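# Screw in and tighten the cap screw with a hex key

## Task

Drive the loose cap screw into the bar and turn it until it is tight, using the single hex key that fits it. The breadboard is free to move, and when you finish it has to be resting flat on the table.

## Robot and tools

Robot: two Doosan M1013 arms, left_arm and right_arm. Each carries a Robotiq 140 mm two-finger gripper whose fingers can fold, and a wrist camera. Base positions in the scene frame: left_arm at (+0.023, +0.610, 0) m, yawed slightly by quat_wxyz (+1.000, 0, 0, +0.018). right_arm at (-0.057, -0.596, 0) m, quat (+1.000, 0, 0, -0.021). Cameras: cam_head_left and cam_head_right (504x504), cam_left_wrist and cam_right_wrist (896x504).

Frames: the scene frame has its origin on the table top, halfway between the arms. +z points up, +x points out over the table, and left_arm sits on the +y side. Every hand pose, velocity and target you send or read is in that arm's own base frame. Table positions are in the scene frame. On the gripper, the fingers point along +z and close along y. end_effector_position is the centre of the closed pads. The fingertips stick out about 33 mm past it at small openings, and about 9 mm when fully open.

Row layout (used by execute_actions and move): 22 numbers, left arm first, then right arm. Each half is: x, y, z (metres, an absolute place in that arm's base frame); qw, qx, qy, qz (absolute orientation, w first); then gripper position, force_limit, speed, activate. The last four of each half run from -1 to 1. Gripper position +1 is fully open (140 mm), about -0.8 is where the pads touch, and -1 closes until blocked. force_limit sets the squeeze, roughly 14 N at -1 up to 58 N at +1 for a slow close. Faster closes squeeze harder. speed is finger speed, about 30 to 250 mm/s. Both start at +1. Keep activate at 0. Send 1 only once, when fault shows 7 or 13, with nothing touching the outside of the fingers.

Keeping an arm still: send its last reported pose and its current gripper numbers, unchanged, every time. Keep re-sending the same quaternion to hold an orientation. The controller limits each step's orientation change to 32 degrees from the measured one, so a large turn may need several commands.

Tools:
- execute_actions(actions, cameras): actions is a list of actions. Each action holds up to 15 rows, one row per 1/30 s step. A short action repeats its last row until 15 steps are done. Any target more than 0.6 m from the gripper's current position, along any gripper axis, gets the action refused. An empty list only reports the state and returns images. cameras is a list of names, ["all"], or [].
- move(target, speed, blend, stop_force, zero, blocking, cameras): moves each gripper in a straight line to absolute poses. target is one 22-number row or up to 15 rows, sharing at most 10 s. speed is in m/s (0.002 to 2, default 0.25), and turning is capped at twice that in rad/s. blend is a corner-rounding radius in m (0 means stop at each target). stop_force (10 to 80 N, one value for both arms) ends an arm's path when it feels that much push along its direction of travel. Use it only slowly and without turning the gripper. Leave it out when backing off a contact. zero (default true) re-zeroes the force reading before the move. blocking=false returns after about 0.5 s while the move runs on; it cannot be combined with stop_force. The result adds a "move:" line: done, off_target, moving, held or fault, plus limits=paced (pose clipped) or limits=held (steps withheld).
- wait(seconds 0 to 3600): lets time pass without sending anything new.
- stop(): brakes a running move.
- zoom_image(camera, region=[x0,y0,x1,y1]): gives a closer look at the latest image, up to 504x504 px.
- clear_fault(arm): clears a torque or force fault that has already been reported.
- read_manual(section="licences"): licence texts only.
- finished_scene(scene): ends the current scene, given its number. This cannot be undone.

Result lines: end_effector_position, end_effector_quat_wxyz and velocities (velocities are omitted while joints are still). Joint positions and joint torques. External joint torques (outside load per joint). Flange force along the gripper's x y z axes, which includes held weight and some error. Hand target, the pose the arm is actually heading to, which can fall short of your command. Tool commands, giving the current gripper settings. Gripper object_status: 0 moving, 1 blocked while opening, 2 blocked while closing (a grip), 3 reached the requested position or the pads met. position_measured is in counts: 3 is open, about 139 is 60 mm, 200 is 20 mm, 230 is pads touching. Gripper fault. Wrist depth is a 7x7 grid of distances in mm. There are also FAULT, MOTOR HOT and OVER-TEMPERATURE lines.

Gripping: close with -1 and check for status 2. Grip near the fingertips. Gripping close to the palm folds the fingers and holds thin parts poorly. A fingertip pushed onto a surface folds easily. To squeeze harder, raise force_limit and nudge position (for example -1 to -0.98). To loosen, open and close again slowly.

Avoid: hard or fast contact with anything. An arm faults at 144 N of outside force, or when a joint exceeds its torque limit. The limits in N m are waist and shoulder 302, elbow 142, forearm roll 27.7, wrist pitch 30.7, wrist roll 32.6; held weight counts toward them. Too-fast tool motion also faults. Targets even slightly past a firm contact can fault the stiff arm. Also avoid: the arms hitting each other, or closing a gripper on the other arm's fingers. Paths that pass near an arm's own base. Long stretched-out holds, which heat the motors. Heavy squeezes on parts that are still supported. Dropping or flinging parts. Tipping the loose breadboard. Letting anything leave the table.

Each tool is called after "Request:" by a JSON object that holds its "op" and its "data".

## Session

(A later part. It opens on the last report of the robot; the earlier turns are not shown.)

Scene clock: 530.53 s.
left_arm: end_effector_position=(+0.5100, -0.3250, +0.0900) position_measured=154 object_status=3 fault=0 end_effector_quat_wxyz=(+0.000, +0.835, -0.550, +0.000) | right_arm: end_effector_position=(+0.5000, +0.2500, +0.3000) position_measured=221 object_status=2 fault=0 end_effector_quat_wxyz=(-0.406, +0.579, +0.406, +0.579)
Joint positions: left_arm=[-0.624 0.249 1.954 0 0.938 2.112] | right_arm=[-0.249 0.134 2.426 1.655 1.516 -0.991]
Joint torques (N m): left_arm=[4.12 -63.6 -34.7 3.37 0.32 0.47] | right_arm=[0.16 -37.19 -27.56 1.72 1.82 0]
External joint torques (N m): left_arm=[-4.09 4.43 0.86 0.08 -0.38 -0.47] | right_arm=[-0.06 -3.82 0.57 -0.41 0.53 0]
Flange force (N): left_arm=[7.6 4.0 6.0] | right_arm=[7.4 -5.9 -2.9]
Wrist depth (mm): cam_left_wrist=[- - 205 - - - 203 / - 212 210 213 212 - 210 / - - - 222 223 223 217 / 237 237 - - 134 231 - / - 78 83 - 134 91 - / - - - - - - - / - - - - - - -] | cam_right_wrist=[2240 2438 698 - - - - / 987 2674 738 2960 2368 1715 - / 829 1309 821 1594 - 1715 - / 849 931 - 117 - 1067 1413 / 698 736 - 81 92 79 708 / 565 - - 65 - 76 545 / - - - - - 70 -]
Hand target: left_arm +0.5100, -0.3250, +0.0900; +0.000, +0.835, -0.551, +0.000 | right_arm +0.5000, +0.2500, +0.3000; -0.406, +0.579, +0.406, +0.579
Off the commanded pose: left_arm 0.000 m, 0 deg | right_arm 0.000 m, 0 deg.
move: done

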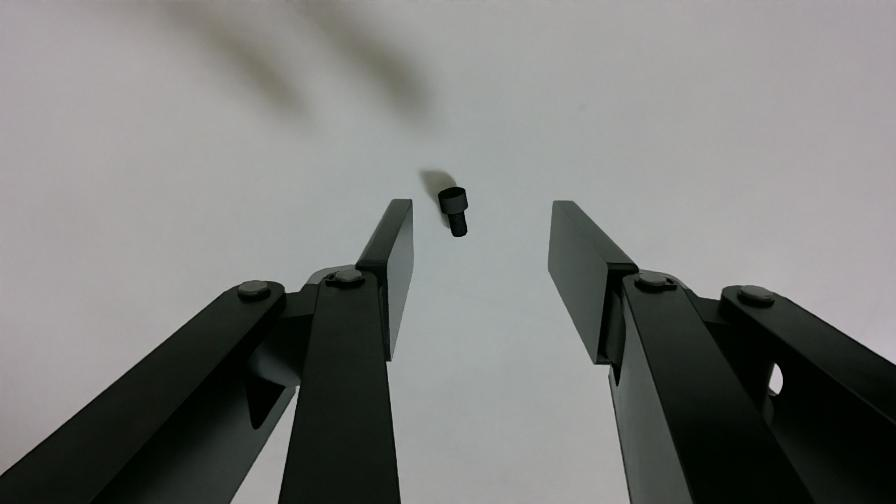

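Request:
{"op": "move", "data": {"target": [[0.5246,-0.3303,0.070,-0.0208,0.8776,-0.4775,-0.0383,-0.2,-1,-1,0, 0.50,0.25,0.30,-0.4056,0.5792,0.4056,0.5792,-1,-0.1,-1,0],[0.5246,-0.3303,0.036,-0.0208,0.8776,-0.4775,-0.0383,-0.2,-1,-1,0, 0.50,0.25,0.30,-0.4056,0.5792,0.4056,0.5792,-1,-0.1,-1,0],[0.5246,-0.3303,0.036,-0.0208,0.8776,-0.4775,-0.0383,-1,-1,-1,0, 0.50,0.25,0.30,-0.4056,0.5792,0.4056,0.5792,-1,-0.1,-1,0]], "speed": [0.2,0.06,0.1], "cameras": ["cam_left_wrist"]}}

Request:
{"op": "move", "data": {"target": [[0.50,-0.34,0.15,-0.0208,0.8776,-0.4775,-0.0383,-1,-1,-1,0, 0.50,0.25,0.30,-0.4056,0.5792,0.4056,0.5792,-1,-0.1,-1,0],[0.42,-0.42,0.16,0.1655,0.7961,-0.5250,0.2510,-1,-1,-1,0, 0.50,0.25,0.30,-0.4056,0.5792,0.4056,0.5792,-1,-0.1,-1,0],[0.3362,-0.5747,0.10,0.3274,0.6711,-0.4425,0.4965,-1,-1,-1,0, 0.50,0.25,0.30,-0.4056,0.5792,0.4056,0.5792,-1,-0.1,-1,0],[0.3362,-0.5747,0.079,0.3274,0.6711,-0.4425,0.4965,-1,-1,-1,0, 0.50,0.25,0.30,-0.4056,0.5792,0.4056,0.5792,-1,-0.1,-1,0]], "speed": [0.2,0.3,0.2,0.06], "blend": [0.03,0.04,0.01,0], "cameras": ["cam_left_wrist"]}}

Request:
{"op": "zoom_image", "data": {"camera": "cam_left_wrist", "region": [400, 180, 560, 400]}}

Scene clock: 549.20 s.
left_arm: end_effector_position=(+0.5246, -0.3303, +0.0360) position_measured=211 object_status=2 fault=0 end_effector_quat_wxyz=(-0.021, +0.878, -0.477, -0.038) | right_arm: end_effector_position=(+0.5000, +0.2500, +0.3000) position_measured=221 object_status=2 fault=0 end_effector_quat_wxyz=(-0.406, +0.579, +0.406, +0.579)
Joint positions: left_arm=[-0.634 0.365 1.916 0.038 0.943 1.91] | right_arm=[-0.249 0.134 2.426 1.655 1.516 -0.991]
Joint torques (N m): left_arm=[4.2 -72.23 -32.07 3.21 0.68 0.43] | right_arm=[0.31 -37.85 -27.29 1.71 1.86 0.05]
External joint torques (N m): left_arm=[-3.96 3.87 0.49 0.09 -0.5 -0.44] | right_arm=[-0.32 -2.82 0.37 -0.39 0.48 -0.05]
Flange force (N): left_arm=[6.2 4.8 5.0] | right_arm=[5.4 -4.2 -3.1]
Wrist depth (mm): cam_left_wrist=[- - 150 - 148 149 - / 160 161 - - 151 154 157 / - 168 - - - 166 167 / - - 181 119 125 - 178 / - - 87 - - 94 - / - - - - - - - / - - - - - 69 -] | cam_right_wrist=[2220 2486 802 2925 - - 1344 / 2260 2512 2703 156 - - 1535 / 837 1054 1489 823 - - 1359 / 857 - 898 116 99 1027 - / 660 - - 81 92 86 651 / 568 - - 65 - 76 539 / - - - - - 70 -]
Hand target: left_arm +0.5246, -0.3303, +0.0360; -0.021, +0.878, -0.477, -0.038 | right_arm +0.5000, +0.2500, +0.3000; -0.406, +0.579, +0.406, +0.579
Off the commanded pose: left_arm 0.000 m, 0 deg | right_arm 0.000 m, 0 deg.
move: done

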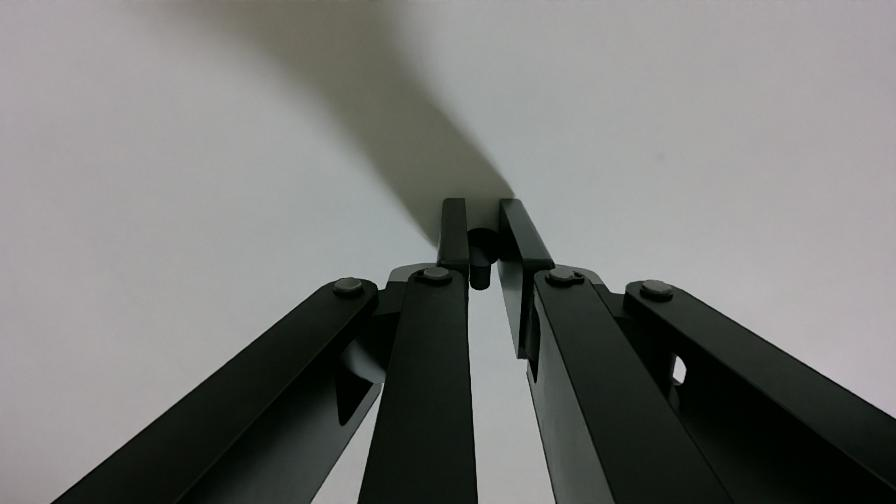

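Scene clock: 553.33 s.
left_arm: end_effector_position=(+0.3362, -0.5747, +0.0790) position_measured=211 object_status=2 fault=0 end_effector_quat_wxyz=(+0.327, +0.671, -0.443, +0.497) | right_arm: end_effector_position=(+0.5000, +0.2500, +0.3000) position_measured=221 object_status=2 fault=0 end_effector_quat_wxyz=(-0.406, +0.579, +0.406, +0.579)
Joint positions: left_arm=[-1.027 0.397 2.545 -2.991 1.076 4.681] | right_arm=[-0.249 0.134 2.426 1.655 1.516 -0.991]
Joint torques (N m): left_arm=[4.32 -53.52 -10.54 -1.2 3.22 0.44] | right_arm=[-0.35 -37.98 -27.4 1.63 1.74 0.03]
External joint torques (N m): left_arm=[-4.4 3.44 0.23 0.29 -0.57 -0.44] | right_arm=[0.39 -3.03 0.17 -0.31 0.6 -0.03]
Flange force (N): left_arm=[-6.3 10.7 6.0] | right_arm=[5.9 -4.3 -1.3]
Wrist depth (mm): cam_left_wrist=[663 659 670 - 737 - - / 450 447 446 458 - - - / 349 - 300 288 277 340 - / - - 229 119 230 231 263 / 191 - 87 111 - 94 200 / - - - - - - - / - - - - - 69 -] | cam_right_wrist=[611 2486 2590 2826 - - - / 846 2512 2590 3070 - - - / 608 685 - 1594 1802 - - / 644 617 1032 116 117 1003 - / 663 696 - 81 92 86 702 / 565 - - 66 - 76 545 / - - - - - 70 -]
Hand target: left_arm +0.3362, -0.5747, +0.0790; +0.327, +0.671, -0.443, +0.497 | right_arm +0.5000, +0.2500, +0.3000; -0.406, +0.579, +0.406, +0.579
Off the commanded pose: left_arm 0.000 m, 0 deg | right_arm 0.000 m, 0 deg.
move: done

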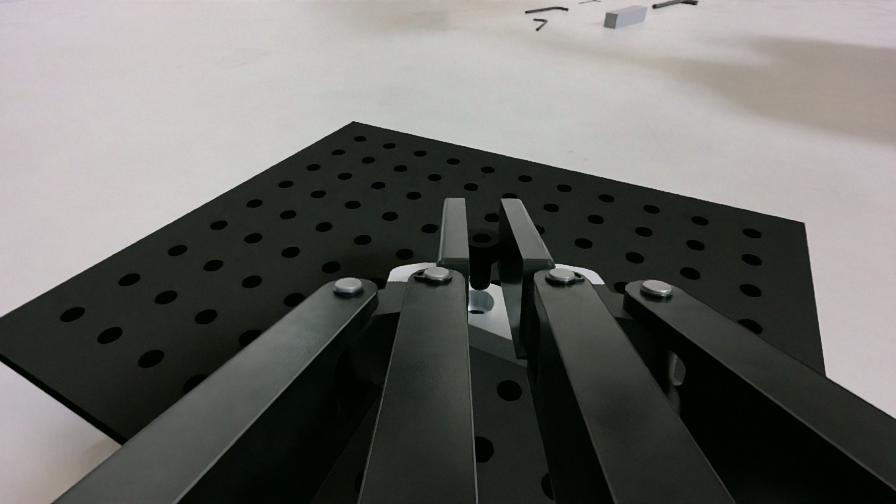

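Scaled by 2.291 from the camera's image (finer frame: 1280x720).

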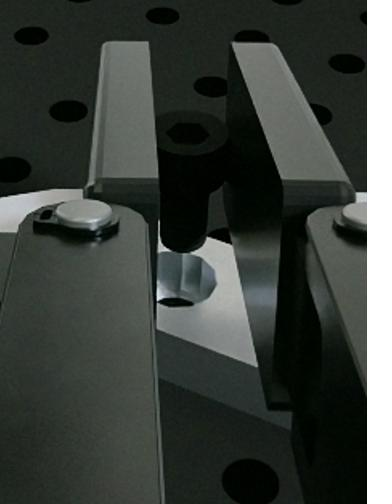

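Request:
{"op": "move", "data": {"target": [0.3359,-0.5765,0.0595,0.3274,0.6711,-0.4425,0.4965,-1,-1,-1,0, 0.50,0.25,0.30,-0.4056,0.5792,0.4056,0.5792,-1,-0.1,-1,0], "speed": 0.01, "stop_force": 10, "cameras": ["cam_left_wrist"]}}

Request:
{"op": "zoom_image", "data": {"camera": "cam_left_wrist", "region": [400, 180, 560, 400]}}

Scene clock: 564.57 s.
left_arm: end_effector_position=(+0.3360, -0.5763, +0.0614) position_measured=211 object_status=2 fault=0 end_effector_quat_wxyz=(+0.327, +0.671, -0.442, +0.497) | right_arm: end_effector_position=(+0.5000, +0.2500, +0.3000) position_measured=221 object_status=2 fault=0 end_effector_quat_wxyz=(-0.406, +0.579, +0.406, +0.579)
Joint positions: left_arm=[-1.03 0.448 2.544 -2.998 1.126 4.69] | right_arm=[-0.249 0.134 2.426 1.655 1.516 -0.991]
Joint torques (N m): left_arm=[3.29 -50.38 -8.9 -0.82 0.17 0.44] | right_arm=[-0.37 -37.56 -27.48 1.7 1.76 -0.01]
External joint torques (N m): left_arm=[-3.14 -2.51 0.69 0.12 2.48 -0.45] | right_arm=[0.36 -3.62 0.1 -0.36 0.58 0.01]
Flange force (N): left_arm=[-1.0 9.4 -4.2] | right_arm=[7.3 -4.9 -1.6]
Wrist depth (mm): cam_left_wrist=[- 600 607 620 612 - - / 434 - 322 289 398 - 415 / 311 - 264 253 253 - 306 / - 193 194 137 195 203 199 / 168 174 87 83 - - 176 / 150 - - - - - - / - - - 126 - 69 -] | cam_right_wrist=[593 854 2414 - - - 1302 / 832 911 3272 3070 2512 - - / 622 914 3070 3188 - - - / 608 626 1100 117 100 1115 1366 / 696 609 - 81 92 81 672 / 569 - - 66 - 76 545 / - - - - - 70 -]
Hand target: left_arm +0.3359, -0.5763, +0.0614; +0.327, +0.671, -0.442, +0.497 | right_arm +0.5000, +0.2500, +0.3000; -0.406, +0.579, +0.406, +0.579
Off the commanded pose: left_arm 0.002 m, 0 deg | right_arm 0.000 m, 0 deg.
move: contact (left_arm)

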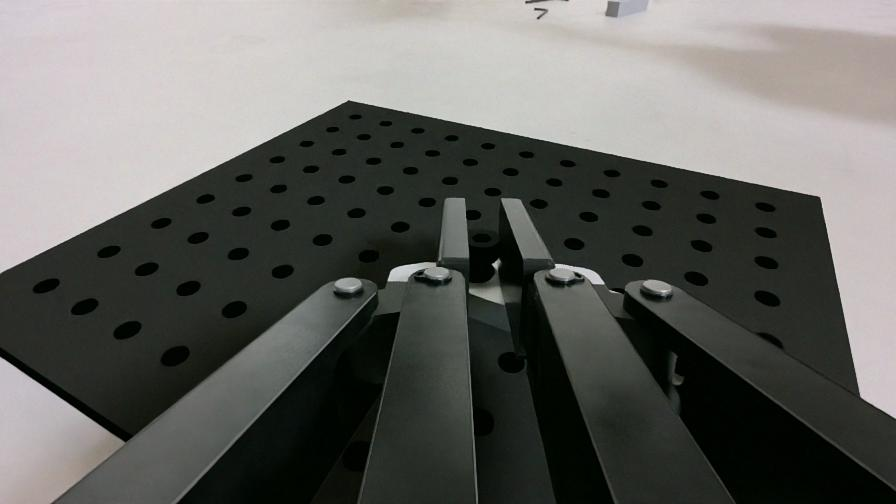

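Scaled by 2.291 from the camera's image (finer frame: 1280x720).

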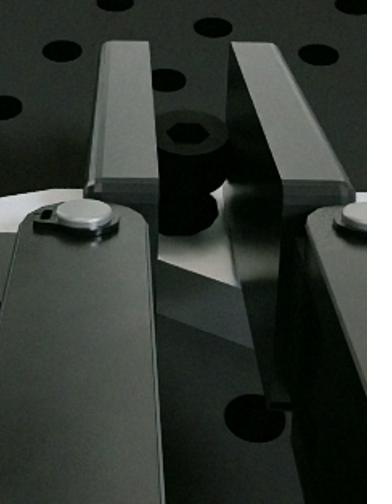

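Request:
{"op": "move", "data": {"target": [[0.3360,-0.5764,0.0619,0.3274,0.6711,-0.4425,0.4965,-1,-1,-1,0, 0.50,0.25,0.30,-0.4056,0.5792,0.4056,0.5792,-1,-0.1,-1,0],[0.3360,-0.5764,0.0619,0.3274,0.6711,-0.4425,0.4965,-0.2,-1,-1,0, 0.50,0.25,0.30,-0.4056,0.5792,0.4056,0.5792,-1,-0.1,-1,0],[0.3055,-0.5045,0.090,0.3274,0.6711,-0.4425,0.4965,-0.2,-1,-1,0, 0.50,0.25,0.30,-0.4056,0.5792,0.4056,0.5792,-1,-0.1,-1,0],[0.36,-0.42,0.25,0.1655,0.7961,-0.5250,0.2510,-0.2,-1,-1,0, 0.50,0.25,0.30,-0.4056,0.5792,0.4056,0.5792,-1,-0.1,-1,0],[0.40,-0.45,0.25,0,0.8348,-0.5505,0,-0.2,-1,-1,0, 0.50,0.25,0.30,-0.4056,0.5792,0.4056,0.5792,-1,-0.1,-1,0]], "speed": [0.1,0.1,0.15,0.25,0.4], "blend": [0,0,0.02,0.05,0], "cameras": []}}

Request:
{"op": "move", "data": {"target": [[0.37,-0.55,0.18,0,0.9063,0.4226,0,-0.2,-1,-1,0, 0.50,0.25,0.30,-0.4056,0.5792,0.4056,0.5792,-1,-0.1,-1,0],[0.35,-0.59,0.15,0,0.1305,0.9914,0,-0.2,-1,-1,0, 0.50,0.25,0.30,-0.4056,0.5792,0.4056,0.5792,-1,-0.1,-1,0],[0.3475,-0.6,0.13,0,-0.7660,0.6428,0,-0.2,-1,-1,0, 0.50,0.25,0.30,-0.4056,0.5792,0.4056,0.5792,-1,-0.1,-1,0],[0.3475,-0.600,0.12,0,-0.9914,0.1305,0,-0.2,-1,-1,0, 0.50,0.25,0.30,-0.4056,0.5792,0.4056,0.5792,-1,-0.1,-1,0]], "speed": 0.8, "blend": [0.05,0.05,0.05,0], "cameras": ["cam_left_wrist"]}}

Request:
{"op": "zoom_image", "data": {"camera": "cam_left_wrist", "region": [400, 130, 560, 290]}}

Scene clock: 579.53 s.
left_arm: end_effector_position=(+0.4000, -0.4500, +0.2501) position_measured=154 object_status=3 fault=0 end_effector_quat_wxyz=(+0.000, +0.835, -0.550, +0.000) | right_arm: end_effector_position=(+0.5000, +0.2500, +0.3000) position_measured=221 object_status=2 fault=0 end_effector_quat_wxyz=(-0.406, +0.579, +0.406, +0.579)
Joint positions: left_arm=[-0.901 0.119 1.79 -3.142 -1.232 4.977] | right_arm=[-0.249 0.134 2.426 1.655 1.516 -0.991]
Joint torques (N m): left_arm=[4.22 -54.73 -40.7 -4.44 0.49 0.46] | right_arm=[-0.69 -37.32 -27.34 1.77 1.86 0.06]
External joint torques (N m): left_arm=[-3.81 3 1.28 0.4 -0.45 -0.46] | right_arm=[0.68 -3.57 -0.09 -0.43 0.48 -0.06]
Flange force (N): left_arm=[4.2 6.1 2.5] | right_arm=[7.2 -4.6 -0.7]
Wrist depth (mm): cam_left_wrist=[345 341 342 - - 323 340 / - 375 357 363 339 340 353 / 389 391 380 388 385 386 366 / 429 408 - 392 157 389 - / 428 78 83 - - 91 - / - - - - - - - / - - - 499 - - -] | cam_right_wrist=[2144 949 570 2960 1802 1763 - / 942 956 628 3108 - 1751 - / 843 1032 1525 160 - 1715 - / 857 964 1027 117 99 - 971 / 700 733 - 81 92 81 658 / 570 - - 66 - 76 544 / - - - - - 70 -]
Hand target: left_arm +0.4000, -0.4500, +0.2500; +0.000, +0.835, -0.551, +0.000 | right_arm +0.5000, +0.2500, +0.3000; -0.406, +0.579, +0.406, +0.579
Off the commanded pose: left_arm 0.000 m, 0 deg | right_arm 0.000 m, 0 deg.
move: done

Scene clock: 584.57 s.
left_arm: end_effector_position=(+0.3475, -0.6000, +0.1200) position_measured=154 object_status=3 fault=0 end_effector_quat_wxyz=(+0.000, +0.991, -0.131, +0.000) | right_arm: end_effector_position=(+0.5000, +0.2500, +0.3000) position_measured=221 object_status=2 fault=0 end_effector_quat_wxyz=(-0.406, +0.579, +0.406, +0.579)
Joint positions: left_arm=[-1.096 0.346 1.756 -3.142 -1.04 -2.405] | right_arm=[-0.249 0.134 2.426 1.655 1.516 -0.991]
Joint torques (N m): left_arm=[4.08 -75.26 -37.03 -4.06 0.42 0.44] | right_arm=[-0.11 -37.43 -27.76 1.8 1.77 -0.06]
External joint torques (N m): left_arm=[-4.06 4.27 0.97 0.39 -0.39 -0.44] | right_arm=[0.08 -3.3 0.64 -0.47 0.56 0.06]
Flange force (N): left_arm=[-1.8 7.4 3.7] | right_arm=[6.5 -5.3 -2.6]
Wrist depth (mm): cam_left_wrist=[233 232 - 203 - 203 204 / 245 244 - 216 - 213 231 / - - 226 223 224 225 244 / 274 - 237 223 158 234 - / - 80 83 254 - 91 - / - - - - 265 - - / - - - - - - -] | cam_right_wrist=[- 390 2763 2996 - 1828 - / 956 876 2960 3147 - 1973 1446 / 846 956 2486 1636 - 1802 1262 / 852 813 475 116 100 901 - / 687 695 - 81 92 86 - / 563 - - 66 - 76 548 / - - - - - 70 -]
Hand target: left_arm +0.3475, -0.6000, +0.1200; +0.000, +0.991, -0.131, +0.000 | right_arm +0.5000, +0.2500, +0.3000; -0.406, +0.579, +0.406, +0.579
Off the commanded pose: left_arm 0.000 m, 0 deg | right_arm 0.000 m, 0 deg.
move: done

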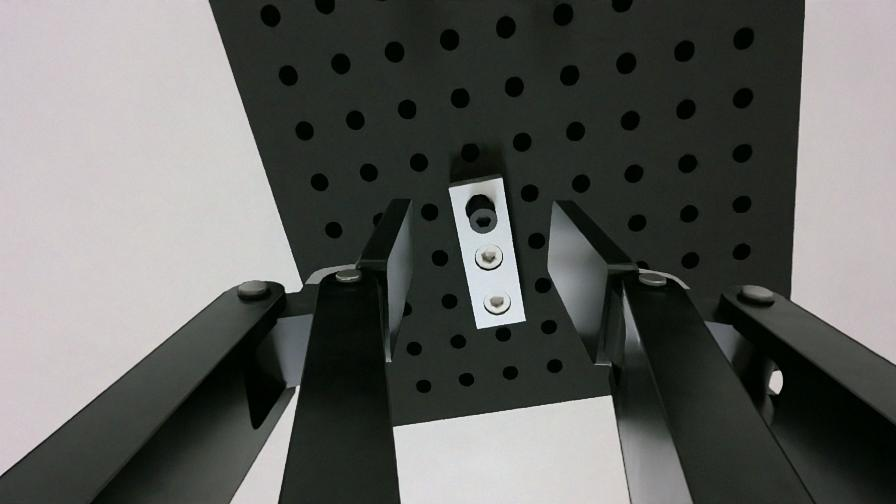

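Scaled by 3.150 from the camera's image (finer frame: 1280x720).

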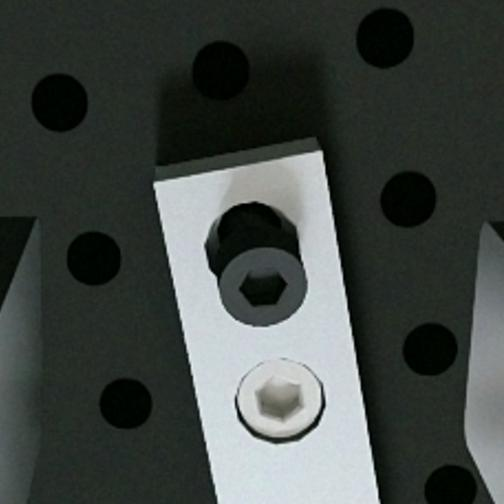

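Request:
{"op": "move", "data": {"target": [[0.3432,-0.6023,0.105,0,0.7071,0.7071,0,-0.2,-1,-1,0, 0.50,0.25,0.30,-0.4056,0.5792,0.4056,0.5792,-1,-0.1,-1,0],[0.3432,-0.6023,0.073,0,0.7071,0.7071,0,-0.2,-1,-1,0, 0.50,0.25,0.30,-0.4056,0.5792,0.4056,0.5792,-1,-0.1,-1,0],[0.3432,-0.6023,0.073,0,0.7071,0.7071,0,-1,-1,-1,0, 0.50,0.25,0.30,-0.4056,0.5792,0.4056,0.5792,-1,-0.1,-1,0]], "speed": [0.4,0.06,0.06], "cameras": ["cam_left_wrist"]}}

Request:
{"op": "zoom_image", "data": {"camera": "cam_left_wrist", "region": [420, 180, 540, 300]}}

Scene clock: 600.33 s.
left_arm: end_effector_position=(+0.3432, -0.6023, +0.0730) position_measured=211 object_status=2 fault=0 end_effector_quat_wxyz=(+0.000, +0.707, +0.707, +0.000) | right_arm: end_effector_position=(+0.5000, +0.2500, +0.3000) position_measured=221 object_status=2 fault=0 end_effector_quat_wxyz=(-0.406, +0.579, +0.406, +0.579)
Joint positions: left_arm=[-1.103 0.388 1.794 -3.142 -0.959 -4.244] | right_arm=[-0.249 0.134 2.426 1.655 1.516 -0.991]
Joint torques (N m): left_arm=[3.76 -76.44 -33.77 -4.23 0.09 0.45] | right_arm=[0.29 -37.42 -27.38 1.81 1.73 0.01]
External joint torques (N m): left_arm=[-3.96 3.38 -0.39 0.73 -0.14 -0.45] | right_arm=[-0.38 -3.43 0.48 -0.48 0.61 -0.02]
Flange force (N): left_arm=[-7.6 -3.0 2.7] | right_arm=[6.6 -5.1 -3.9]
Wrist depth (mm): cam_left_wrist=[- 165 165 163 163 163 163 / - 173 175 171 - 168 170 / - 183 180 178 180 180 177 / - 192 187 124 185 186 - / - - 87 83 - 94 - / - - - - - - - / - - - - - 69 -] | cam_right_wrist=[308 360 2674 2996 - - - / 2368 414 437 2925 - - - / 834 938 458 - - 1763 1374 / 854 463 530 117 118 953 - / 683 - - 81 92 80 740 / 570 - - 66 - 76 542 / - - - - - 70 -]
Hand target: left_arm +0.3432, -0.6023, +0.0730; +0.000, +0.707, +0.707, +0.000 | right_arm +0.5000, +0.2500, +0.3000; -0.406, +0.579, +0.406, +0.579
Off the commanded pose: left_arm 0.000 m, 0 deg | right_arm 0.000 m, 0 deg.
move: done

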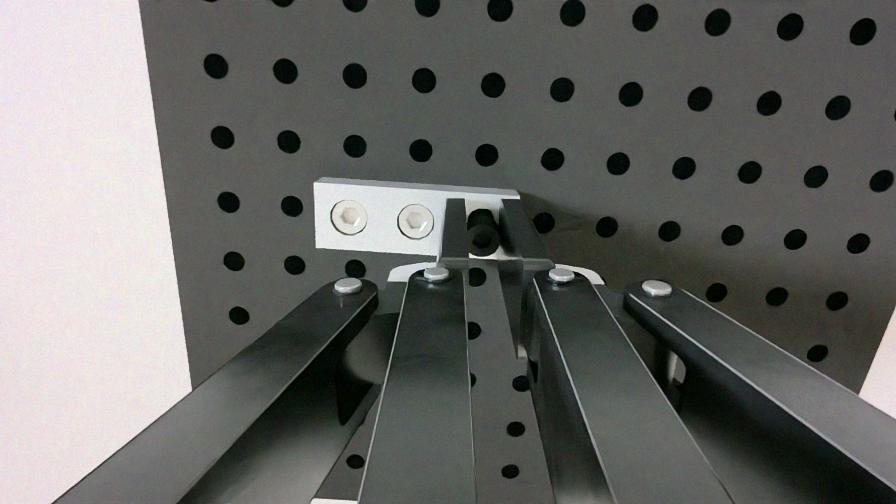

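Scaled by 4.200 from the camera's image (finer frame: 1280x720).

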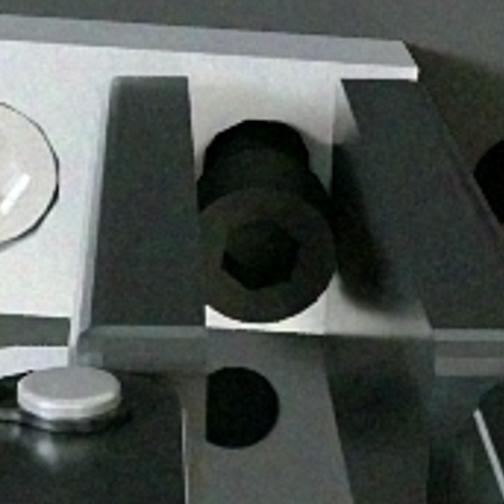

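Request:
{"op": "move", "data": {"target": [[0.3432,-0.6001,0.0728,0,0.7071,0.7071,0,-1,-1,-1,0, 0.50,0.25,0.30,-0.4056,0.5792,0.4056,0.5792,-1,-0.1,-1,0],[0.3441,-0.6016,0.0723,0,-0.9659,0.2588,0,-1,-1,-1,0, 0.50,0.25,0.30,-0.4056,0.5792,0.4056,0.5792,-1,-0.1,-1,0],[0.3423,-0.6016,0.0718,0,-0.2588,0.9659,0,-1,-1,-1,0, 0.50,0.25,0.30,-0.4056,0.5792,0.4056,0.5792,-1,-0.1,-1,0]], "speed": [0.02,0.4,0.4], "cameras": ["cam_left_wrist"]}}

Request:
{"op": "zoom_image", "data": {"camera": "cam_left_wrist", "region": [420, 180, 540, 300]}}

Scene clock: 618.00 s.
left_arm: end_effector_position=(+0.3422, -0.6016, +0.0718) position_measured=211 object_status=2 fault=0 end_effector_quat_wxyz=(+0.000, -0.259, +0.966, +0.000) | right_arm: end_effector_position=(+0.5000, +0.2500, +0.3000) position_measured=221 object_status=2 fault=0 end_effector_quat_wxyz=(-0.406, +0.579, +0.406, +0.579)
Joint positions: left_arm=[-1.103 0.388 1.797 -3.142 -0.957 -0.056] | right_arm=[-0.249 0.134 2.426 1.655 1.516 -0.991]
Joint torques (N m): left_arm=[3.66 -76.88 -34.52 -3.86 0.25 0.38] | right_arm=[-0.21 -37.88 -27.41 1.66 1.86 -0.02]
External joint torques (N m): left_arm=[-3.92 3.83 0.33 0.31 -0.25 -0.38] | right_arm=[0.26 -3.58 0.07 -0.32 0.49 0.02]
Flange force (N): left_arm=[6.2 -4.3 3.5] | right_arm=[7.3 -4.8 -1.6]
Wrist depth (mm): cam_left_wrist=[165 164 161 162 161 161 162 / 171 171 170 172 161 169 169 / 180 180 179 176 174 178 181 / 190 190 188 119 114 189 212 / 202 200 87 83 - 222 225 / - - - - - - - / - - - - - 69 -] | cam_right_wrist=[307 362 438 3147 2486 - - / 921 414 439 152 - - - / 829 945 447 165 - - - / 860 942 469 116 956 1091 - / 702 - - 81 92 81 653 / 572 - - 65 - 76 542 / - - - - - 70 -]
Hand target: left_arm +0.3423, -0.6016, +0.0718; +0.000, -0.259, +0.966, +0.000 | right_arm +0.5000, +0.2500, +0.3000; -0.406, +0.579, +0.406, +0.579
Off the commanded pose: left_arm 0.000 m, 0 deg | right_arm 0.000 m, 0 deg.
move: done

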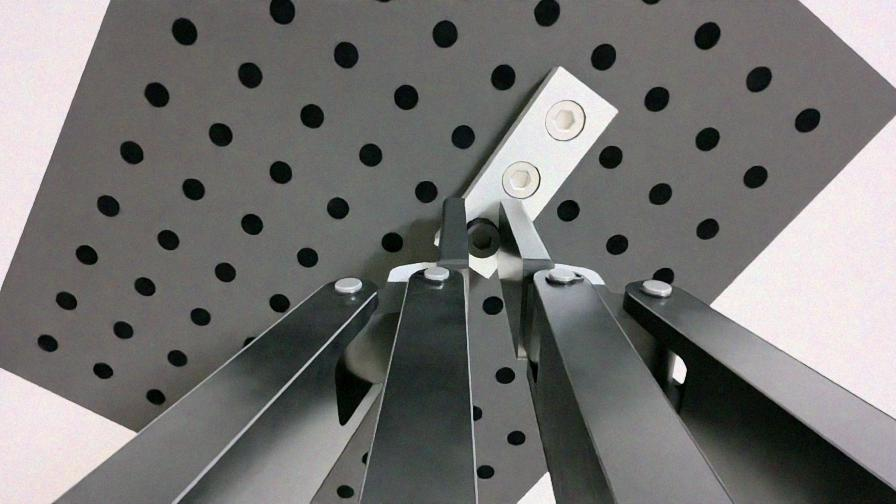

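Scaled by 4.200 from the camera's image (finer frame: 1280x720).

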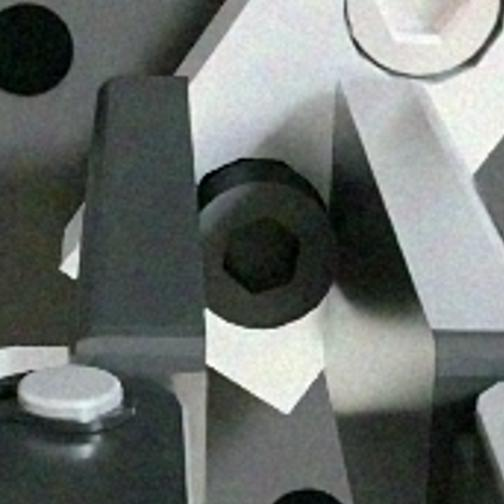

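Request:
{"op": "move", "data": {"target": [[0.3432,-0.6001,0.0714,0,0.7071,0.7071,0,-1,-1,-1,0, 0.50,0.25,0.30,-0.4056,0.5792,0.4056,0.5792,-1,-0.1,-1,0],[0.3441,-0.6016,0.0710,0,-0.9659,0.2588,0,-1,-1,-1,0, 0.50,0.25,0.30,-0.4056,0.5792,0.4056,0.5792,-1,-0.1,-1,0],[0.3427,-0.6020,0.0708,0,0.0872,-0.9962,0,-1,-1,-1,0, 0.50,0.25,0.30,-0.4056,0.5792,0.4056,0.5792,-1,-0.1,-1,0]], "speed": 0.5, "cameras": ["cam_left_wrist"]}}

Request:
{"op": "zoom_image", "data": {"camera": "cam_left_wrist", "region": [420, 180, 540, 300]}}

Scene clock: 631.67 s.
left_arm: end_effector_position=(+0.3419, -0.6025, +0.0716) position_measured=211 object_status=2 fault=0 end_effector_quat_wxyz=(+0.072, -0.145, +0.987, +0.006) | right_arm: end_effector_position=(+0.5000, +0.2500, +0.3000) position_measured=221 object_status=2 fault=0 end_effector_quat_wxyz=(-0.406, +0.579, +0.406, +0.579)
Joint positions: left_arm=[-1.173 0.376 1.823 -2.963 -0.926 6.282] | right_arm=[-0.249 0.134 2.426 1.655 1.516 -0.991]
Joint torques (N m): left_arm=[30.11 -23.54 -19.15 8.3 11.36 1.68] | right_arm=[0.23 -38.05 -27.6 1.69 1.83 0.05]
External joint torques (N m): left_arm=[-29.72 -47.78 -14.33 -11.42 -11.34 -1.68] | right_arm=[-0.27 -3.28 0.32 -0.34 0.51 -0.06]
External joint torques when the fault began: left_arm=[-35.04 -78.65 -32.83 -12.42 -12.33 -2.04]
Flange force (N): left_arm=[40.5 20.9 -85.4] | right_arm=[6.3 -4.7 -3.1]
Flange force when the fault began (N): left_arm=[42.8 22.9 -132.0]
Wrist depth (mm): cam_left_wrist=[- 156 155 156 152 151 151 / - 166 166 163 152 - - / - 179 178 175 167 176 - / 198 194 190 119 112 216 - / 211 208 88 83 103 - 235 / 229 - - - - - - / - - - - - 69 -] | cam_right_wrist=[320 366 2794 2391 - 2144 1374 / 863 387 2645 3188 - - 1454 / 823 429 2617 1413 - - - / 849 453 - 116 99 991 - / 700 696 - 81 92 86 712 / 566 - - 65 - 76 544 / - - - - - 70 -]
Hand target: left_arm +0.3420, -0.6023, +0.0709; +0.072, -0.145, +0.987, +0.006 | right_arm +0.5000, +0.2500, +0.3000; -0.406, +0.579, +0.406, +0.579
Tool commands: left_gripper/position=-1.0 left_gripper/force_limit=-1.0 left_gripper/speed=-1.0 left_gripper/activate=+0.0 right_gripper/position=-1.0 right_gripper/force_limit=-0.1 right_gripper/speed=-1.0 right_gripper/activate=+0.0
Off the commanded pose: left_arm 0.001 m, 11 deg | right_arm 0.000 m, 0 deg.
FORCE FAULT: contact force on the left arm reached its limit, and that arm stopped. The contact can be on any part of that arm, not only on its tool. That arm's remaining commands of this call were not run. That arm is still stopped at the end of this call. While its stop runs, that arm takes no new command, but its gripper still runs the gripper command that each later call begins with.
CLEAR FAULT: the left arm stays stopped until you call clear_fault(arm="left_arm").
move: fault (left_arm)

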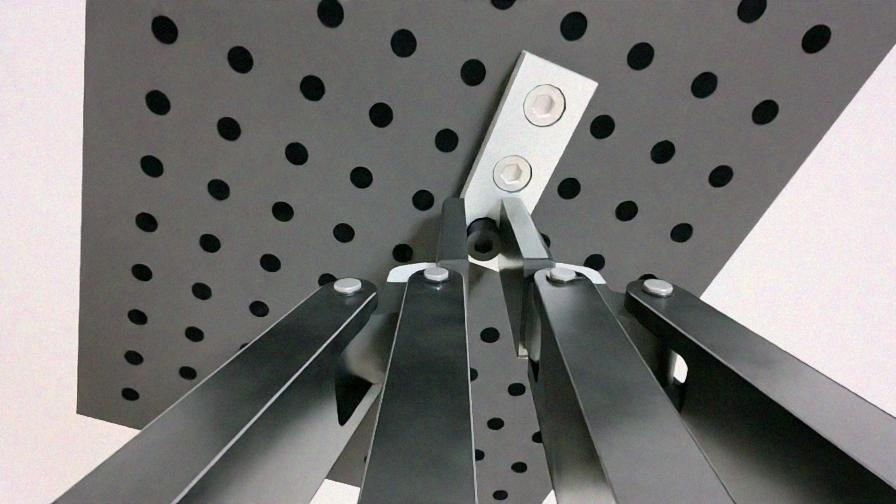

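Scaled by 4.200 from the camera's image (finer frame: 1280x720).

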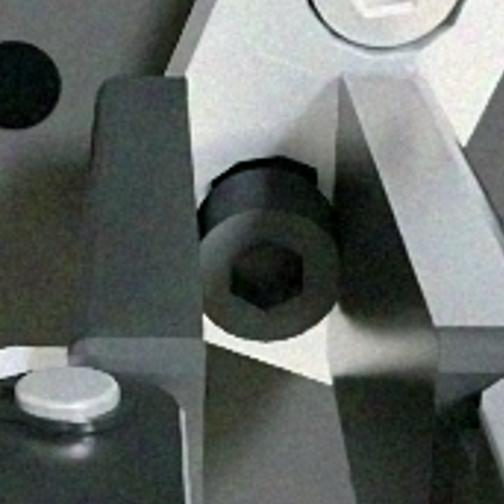

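Request:
{"op": "clear_fault", "data": {"arm": "left_arm"}}

Request:
{"op": "execute_actions", "data": {"actions": [[[0.3419,-0.6025,0.0716,0.072,-0.145,0.987,0.006,-0.2,-1,-1,0, 0.50,0.25,0.30,-0.4056,0.5792,0.4056,0.5792,-1,-0.1,-1,0]]]}}

Scene clock: 637.13 s.
left_arm: end_effector_position=(+0.3419, -0.6025, +0.0716) position_measured=211 object_status=2 fault=0 end_effector_quat_wxyz=(+0.072, -0.145, +0.987, +0.006) | right_arm: end_effector_position=(+0.5000, +0.2500, +0.3000) position_measured=221 object_status=2 fault=0 end_effector_quat_wxyz=(-0.406, +0.579, +0.406, +0.579)
Joint positions: left_arm=[-1.173 0.376 1.823 -2.963 -0.926 6.282] | right_arm=[-0.249 0.134 2.426 1.655 1.516 -0.991]
Joint torques (N m): left_arm=[30.08 -23.1 -19.16 8.29 11.34 1.71] | right_arm=[-0.07 -37.11 -27.31 1.69 1.92 0.02]
External joint torques (N m): left_arm=[-30.34 -48.08 -14.27 -11.43 -11.32 -1.71] | right_arm=[0.08 -3.98 0.08 -0.36 0.42 -0.02]
Flange force (N): left_arm=[41.4 21.3 -85.8] | right_arm=[8.0 -5.3 -2.2]
Wrist depth (mm): cam_left_wrist=[158 156 155 154 154 155 151 / 172 166 168 167 158 161 164 / 181 179 178 172 174 176 203 / 199 194 190 119 124 189 212 / 213 208 88 83 103 - - / 227 - - - - - - / - - - - - 69 -] | cam_right_wrist=[320 359 2368 3188 - - 1351 / 837 386 2590 2703 - - 1381 / 834 429 - 3032 - 1594 1397 / 866 461 1095 116 872 - - / 689 738 - 81 92 80 649 / 561 - - 66 - 76 546 / - - - - - 70 -]
Hand target: left_arm +0.3419, -0.6025, +0.0716; +0.072, -0.145, +0.987, +0.006 | right_arm +0.5000, +0.2500, +0.3000; -0.406, +0.579, +0.406, +0.579
Tool commands: left_gripper/position=-1.0 left_gripper/force_limit=-1.0 left_gripper/speed=-1.0 left_gripper/activate=+0.0 right_gripper/position=-1.0 right_gripper/force_limit=-0.1 right_gripper/speed=-1.0 right_gripper/activate=+0.0
Off the commanded pose: left_arm 0.001 m, 11 deg | right_arm 0.000 m, 0 deg.
FORCE FAULT, CONTINUED: the left arm's stop, for the force fault that an earlier result reported, is over. The call counts as one of the actions that you can send in this scene. That arm's target is now where it stood when the stop ended, not its last command. That arm accepts commands again.
CLEAR FAULT: your call cleared the left arm's force fault. If the contact force or a joint's load stays at its limit, that arm stops again.

Scene clock: 638.57 s.
left_arm: end_effector_position=(+0.3419, -0.6025, +0.0716) position_measured=154 object_status=0 fault=0 end_effector_quat_wxyz=(+0.072, -0.145, +0.987, +0.006) | right_arm: end_effector_position=(+0.5000, +0.2500, +0.3000) position_measured=221 object_status=2 fault=0 end_effector_quat_wxyz=(-0.406, +0.579, +0.406, +0.579)
Joint positions: left_arm=[-1.173 0.376 1.823 -2.963 -0.926 6.282] | right_arm=[-0.249 0.134 2.426 1.655 1.516 -0.991]
Joint torques (N m): left_arm=[4.37 -75.68 -34.36 -3.48 0.42 0.41] | right_arm=[0.12 -37.63 -27.5 1.71 1.8 0.06]
External joint torques (N m): left_arm=[-4.23 4.54 1.05 0.36 -0.41 -0.41] | right_arm=[-0.02 -3.57 0.29 -0.38 0.54 -0.06]
Flange force (N): left_arm=[6.8 -4.8 3.9] | right_arm=[6.9 -5.1 -2.6]
Wrist depth (mm): cam_left_wrist=[159 156 155 154 152 152 151 / 192 167 167 165 156 162 161 / 184 180 179 173 172 172 - / - 196 190 185 158 - - / - 80 83 205 - 91 - / - - - 234 - - - / - - - 254 254 - -] | cam_right_wrist=[323 366 - 3552 - 1870 - / 805 389 3032 2732 2537 - - / 840 431 1498 1554 1604 2240 1282 / 852 497 1135 117 904 - - / 665 687 - 81 92 81 693 / 564 - - 66 - 76 538 / - - - - - 70 -]
Hand target: left_arm +0.3419, -0.6025, +0.0716; +0.072, -0.145, +0.987, +0.006 | right_arm +0.5000, +0.2500, +0.3000; -0.406, +0.579, +0.406, +0.579
Off the commanded pose: left_arm 0.000 m, 0 deg | right_arm 0.000 m, 0 deg.
joint sent to its limit (left arm) — joint 6 (wrist roll), upper limit. The joint targets still meet the commanded pose.
Step readings (end_effector_position of left_arm | right_arm):
0: (+0.3419, -0.6025, +0.0716) | (+0.5000, +0.2500, +0.3000)
1: (+0.3418, -0.6025, +0.0718) | (+0.5000, +0.2500, +0.3000)
2: (+0.3418, -0.6024, +0.0718) | (+0.5000, +0.2500, +0.3000)
4: (+0.3418, -0.6027, +0.0718) | (+0.5000, +0.2500, +0.3000)
8: (+0.3419, -0.6025, +0.0716) | (+0.5000, +0.2500, +0.3000)
15: (+0.3420, -0.6025, +0.0716) | (+0.5000, +0.2500, +0.3000)

Request:
{"op": "move", "data": {"target": [[0.3425,-0.6025,0.09,0,0.0872,-0.9962,0,-0.2,-1,-1,0, 0.50,0.25,0.30,-0.4056,0.5792,0.4056,0.5792,-1,-0.1,-1,0],[0.3440,-0.6010,0.12,0,0.6428,-0.7660,0,-0.2,-1,-1,0, 0.50,0.25,0.30,-0.4056,0.5792,0.4056,0.5792,-1,-0.1,-1,0],[0.3475,-0.600,0.12,0,0.9914,-0.1305,0,-0.2,-1,-1,0, 0.50,0.25,0.30,-0.4056,0.5792,0.4056,0.5792,-1,-0.1,-1,0]], "speed": [0.06,0.5,0.5], "cameras": ["cam_left_wrist"]}}

Request:
{"op": "zoom_image", "data": {"camera": "cam_left_wrist", "region": [400, 130, 560, 290]}}

Scene clock: 650.00 s.
left_arm: end_effector_position=(+0.3476, -0.6000, +0.1200) position_measured=154 object_status=3 fault=0 end_effector_quat_wxyz=(+0.000, +0.991, -0.130, +0.000) | right_arm: end_effector_position=(+0.5000, +0.2500, +0.3000) position_measured=221 object_status=2 fault=0 end_effector_quat_wxyz=(-0.406, +0.579, +0.406, +0.579)
Joint positions: left_arm=[-1.096 0.346 1.755 -3.142 -1.04 3.879] | right_arm=[-0.249 0.134 2.426 1.655 1.516 -0.991]
Joint torques (N m): left_arm=[3.2 -75.32 -37.27 -4.03 0.43 0.46] | right_arm=[-0.11 -36.97 -27.42 1.68 1.81 -0.04]
External joint torques (N m): left_arm=[-3.51 4.43 1.29 0.36 -0.4 -0.46] | right_arm=[0.19 -4.04 0.24 -0.35 0.53 0.04]
Flange force (N): left_arm=[-1.5 6.6 4.1] | right_arm=[8.2 -5.7 -2.1]
Wrist depth (mm): cam_left_wrist=[235 - - 206 205 206 - / 245 - 217 215 213 214 - / - - - 222 225 226 - / - 275 262 226 157 235 256 / 285 78 83 238 246 91 273 / - - - 268 - - - / - - - 310 - - -] | cam_right_wrist=[2324 391 2645 - - 1397 - / 918 872 2925 3360 - 1958 - / 834 928 1507 1480 - 2125 - / 860 904 911 117 99 872 - / 674 738 - 81 92 86 - / 570 - - 65 - 76 494 / - - - - - 70 -]
Hand target: left_arm +0.3475, -0.6000, +0.1200; +0.000, +0.991, -0.131, +0.000 | right_arm +0.5000, +0.2500, +0.3000; -0.406, +0.579, +0.406, +0.579
Off the commanded pose: left_arm 0.000 m, 0 deg | right_arm 0.000 m, 0 deg.
move: done

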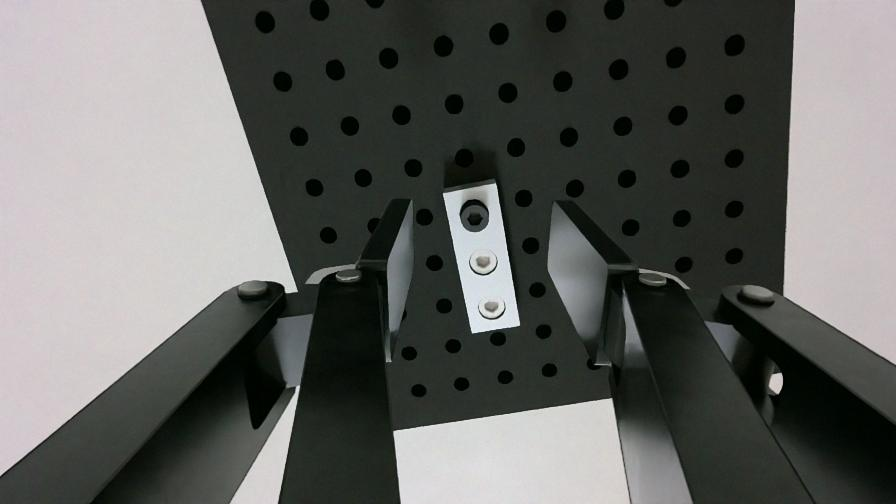

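Scaled by 3.150 from the camera's image (finer frame: 1280x720).

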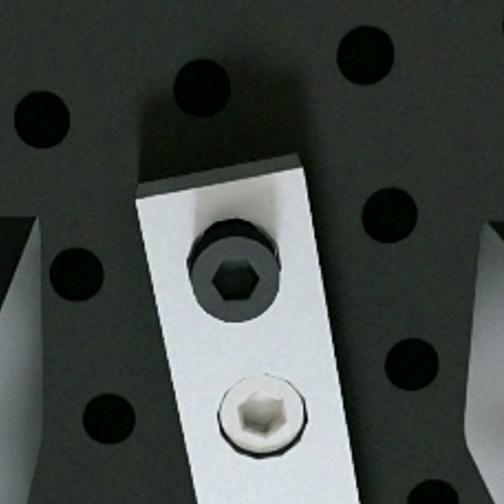

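Request:
{"op": "move", "data": {"target": [[0.35,-0.62,0.18,0,0.6088,0.7934,0,-0.2,-1,-1,0, 0.50,0.25,0.30,-0.4056,0.5792,0.4056,0.5792,-1,-0.1,-1,0],[0.36,-0.68,0.28,0,-0.3827,0.9239,0,-0.2,-1,-1,0, 0.50,0.25,0.30,-0.4056,0.5792,0.4056,0.5792,-1,-0.1,-1,0],[0.38,-0.74,0.36,0,-0.9914,0.1305,0,-0.2,-1,-1,0, 0.50,0.30,0.28,-0.4056,0.5792,0.4056,0.5792,-1,-0.1,-1,0],[0.40,-0.80,0.40,0,-0.6088,-0.7934,0,-0.2,-1,-1,0, 0.50,0.35,0.26,-0.4056,0.5792,0.4056,0.5792,-1,-0.1,-1,0],[0.4175,-0.8343,0.40,0,-0.2122,-0.9772,0,-0.2,-1,-1,0, 0.50,0.38,0.25,-0.4056,0.5792,0.4056,0.5792,-1,-0.1,-1,0]], "speed": 0.7, "blend": [0.05,0.05,0.05,0.05,0], "cameras": ["cam_left_wrist","cam_right_wrist"]}}

Scene clock: 671.20 s.
left_arm: end_effector_position=(+0.4176, -0.8342, +0.4000) position_measured=154 object_status=3 fault=0 end_effector_quat_wxyz=(+0.000, +0.212, +0.977, +0.000) | right_arm: end_effector_position=(+0.5000, +0.3800, +0.2500) position_measured=221 object_status=2 fault=0 end_effector_quat_wxyz=(-0.406, +0.579, +0.406, +0.579)
Joint positions: left_arm=[-1.144 0.661 0.747 -3.142 -1.734 -5.429] | right_arm=[0.085 0.243 2.452 1.967 1.388 -1.161]
Joint torques (N m): left_arm=[4.83 -109.26 -42.63 -4.65 0.4 0.41] | right_arm=[0.11 -44.2 -23.31 0.69 1.99 -0.06]
External joint torques (N m): left_arm=[-4.93 4.94 1.49 0.39 -0.45 -0.41] | right_arm=[-0.22 -3.81 0.47 -0.31 0.58 0.06]
Flange force (N): left_arm=[-1.2 -8.3 0.8] | right_arm=[8.2 -3.6 -4.3]
Wrist depth (mm): cam_left_wrist=[- - 467 - 459 - 475 / 265 263 277 - 477 - 510 / 249 272 278 524 519 - - / 539 293 286 537 134 - 557 / - 78 83 - - 91 575 / - - - - - - - / - - - - - - -] | cam_right_wrist=[- 698 2617 2960 - - - / 760 810 2674 2858 - - - / 740 872 1269 1269 1167 - - / 747 - 901 116 114 - 843 / 554 636 - 81 92 81 622 / 483 - - 65 - 76 445 / - - - - - 70 -]
Hand target: left_arm +0.4175, -0.8343, +0.4000; +0.000, +0.212, +0.977, +0.000 | right_arm +0.5000, +0.3800, +0.2500; -0.406, +0.579, +0.406, +0.579
Off the commanded pose: left_arm 0.000 m, 0 deg | right_arm 0.000 m, 0 deg.
move: done

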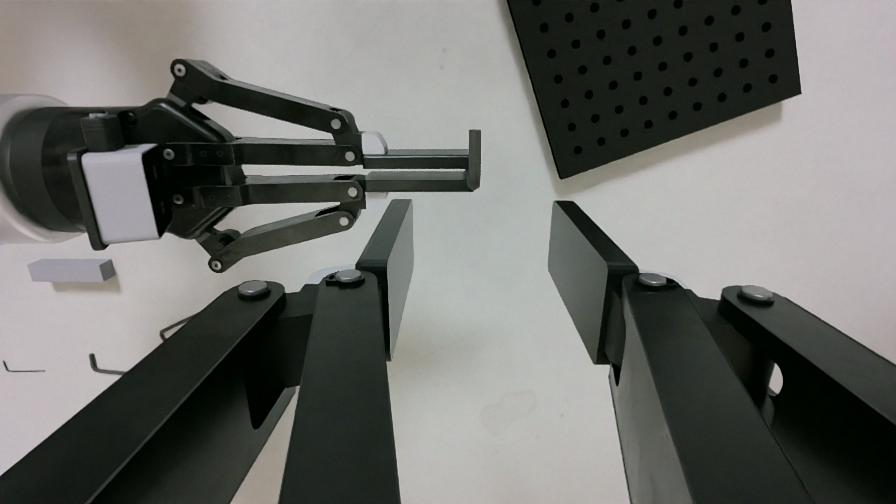

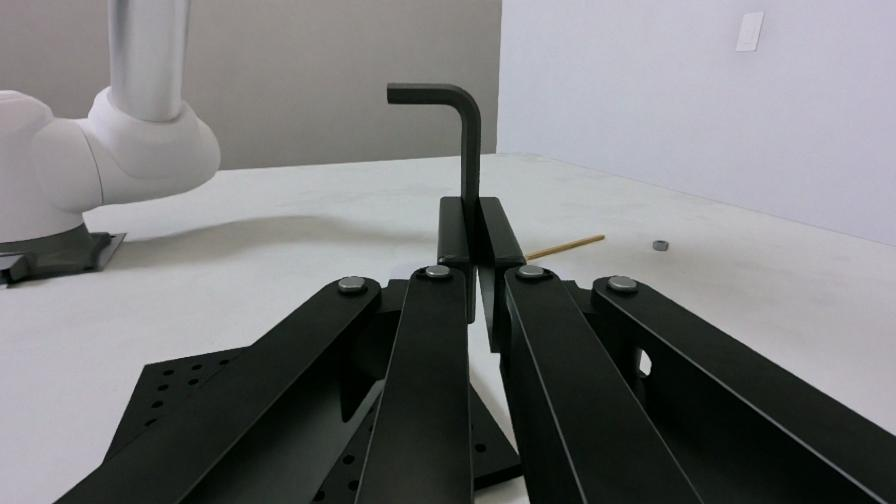

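Request:
{"op": "move", "data": {"target": [0.4129,-0.8310,0.345,0,0.2122,0.9772,0,-0.2,-1,-1,0, 0.50,0.38,0.25,-0.4056,0.5792,0.4056,0.5792,-1,-0.1,-1,0], "speed": 0.15, "cameras": ["cam_left_wrist","cam_right_wrist"]}}

Request:
{"op": "zoom_image", "data": {"camera": "cam_left_wrist", "region": [380, 120, 580, 300]}}

Scene clock: 678.50 s.
left_arm: end_effector_position=(+0.4129, -0.8310, +0.3451) position_measured=154 object_status=3 fault=0 end_effector_quat_wxyz=(+0.000, +0.212, +0.977, +0.000) | right_arm: end_effector_position=(+0.5000, +0.3800, +0.2500) position_measured=221 object_status=2 fault=0 end_effector_quat_wxyz=(-0.406, +0.579, +0.406, +0.579)
Joint positions: left_arm=[-1.147 0.637 0.886 -3.142 -1.619 -5.432] | right_arm=[0.085 0.243 2.452 1.967 1.388 -1.161]
Joint torques (N m): left_arm=[4.51 -108.08 -42.75 -4.73 0.31 0.42] | right_arm=[0.05 -44.38 -23.55 0.76 2.04 0.04]
External joint torques (N m): left_arm=[-4.28 5.07 1.04 0.42 -0.35 -0.42] | right_arm=[-0.04 -3.62 0.5 -0.39 0.52 -0.04]
Flange force (N): left_arm=[-2.4 -8.5 0.9] | right_arm=[7.6 -3.7 -3.9]
Wrist depth (mm): cam_left_wrist=[432 - 432 425 396 - - / 216 210 451 - 428 - 443 / 217 220 220 - 482 475 499 / 227 229 227 183 134 493 - / 522 78 83 533 133 91 517 / - - - - - - - / - - - - - - -] | cam_right_wrist=[2200 698 2537 174 2038 - - / 767 807 2486 2590 - - - / 738 840 - 162 1256 - - / 753 - - 117 832 857 832 / 584 - - 81 92 86 602 / 488 - - 66 - 76 66 / - - - - - 70 -]
Hand target: left_arm +0.4129, -0.8310, +0.3450; +0.000, +0.212, +0.977, +0.000 | right_arm +0.5000, +0.3800, +0.2500; -0.406, +0.579, +0.406, +0.579
Off the commanded pose: left_arm 0.000 m, 0 deg | right_arm 0.000 m, 0 deg.
move: done

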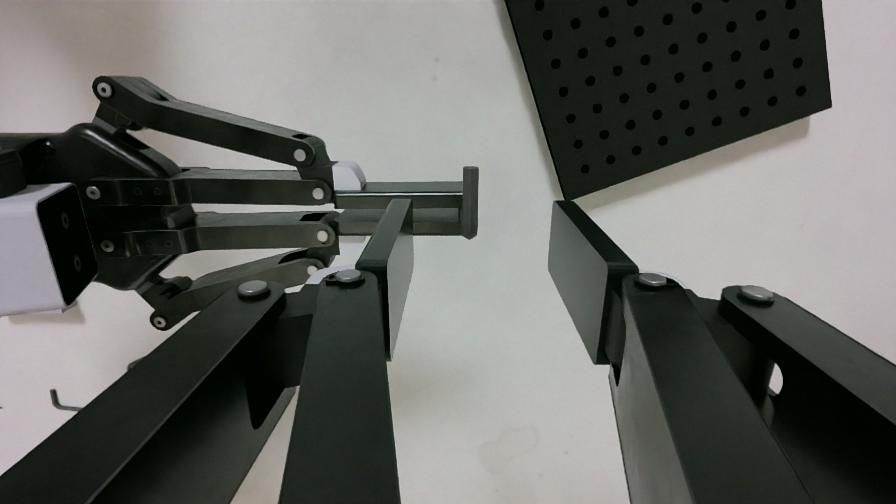

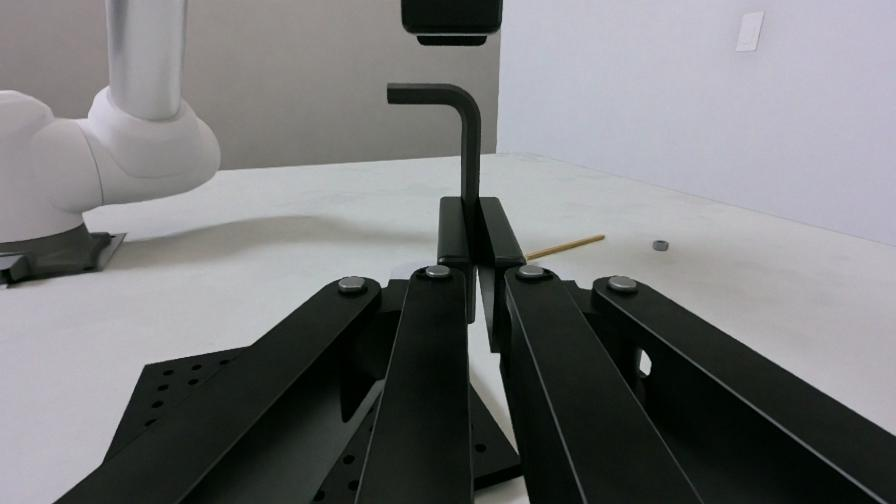

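Scaled by 2.520 from the camera's image (finer frame: 1280x720).

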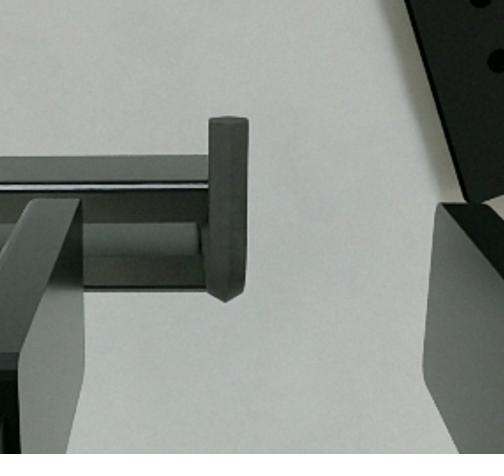

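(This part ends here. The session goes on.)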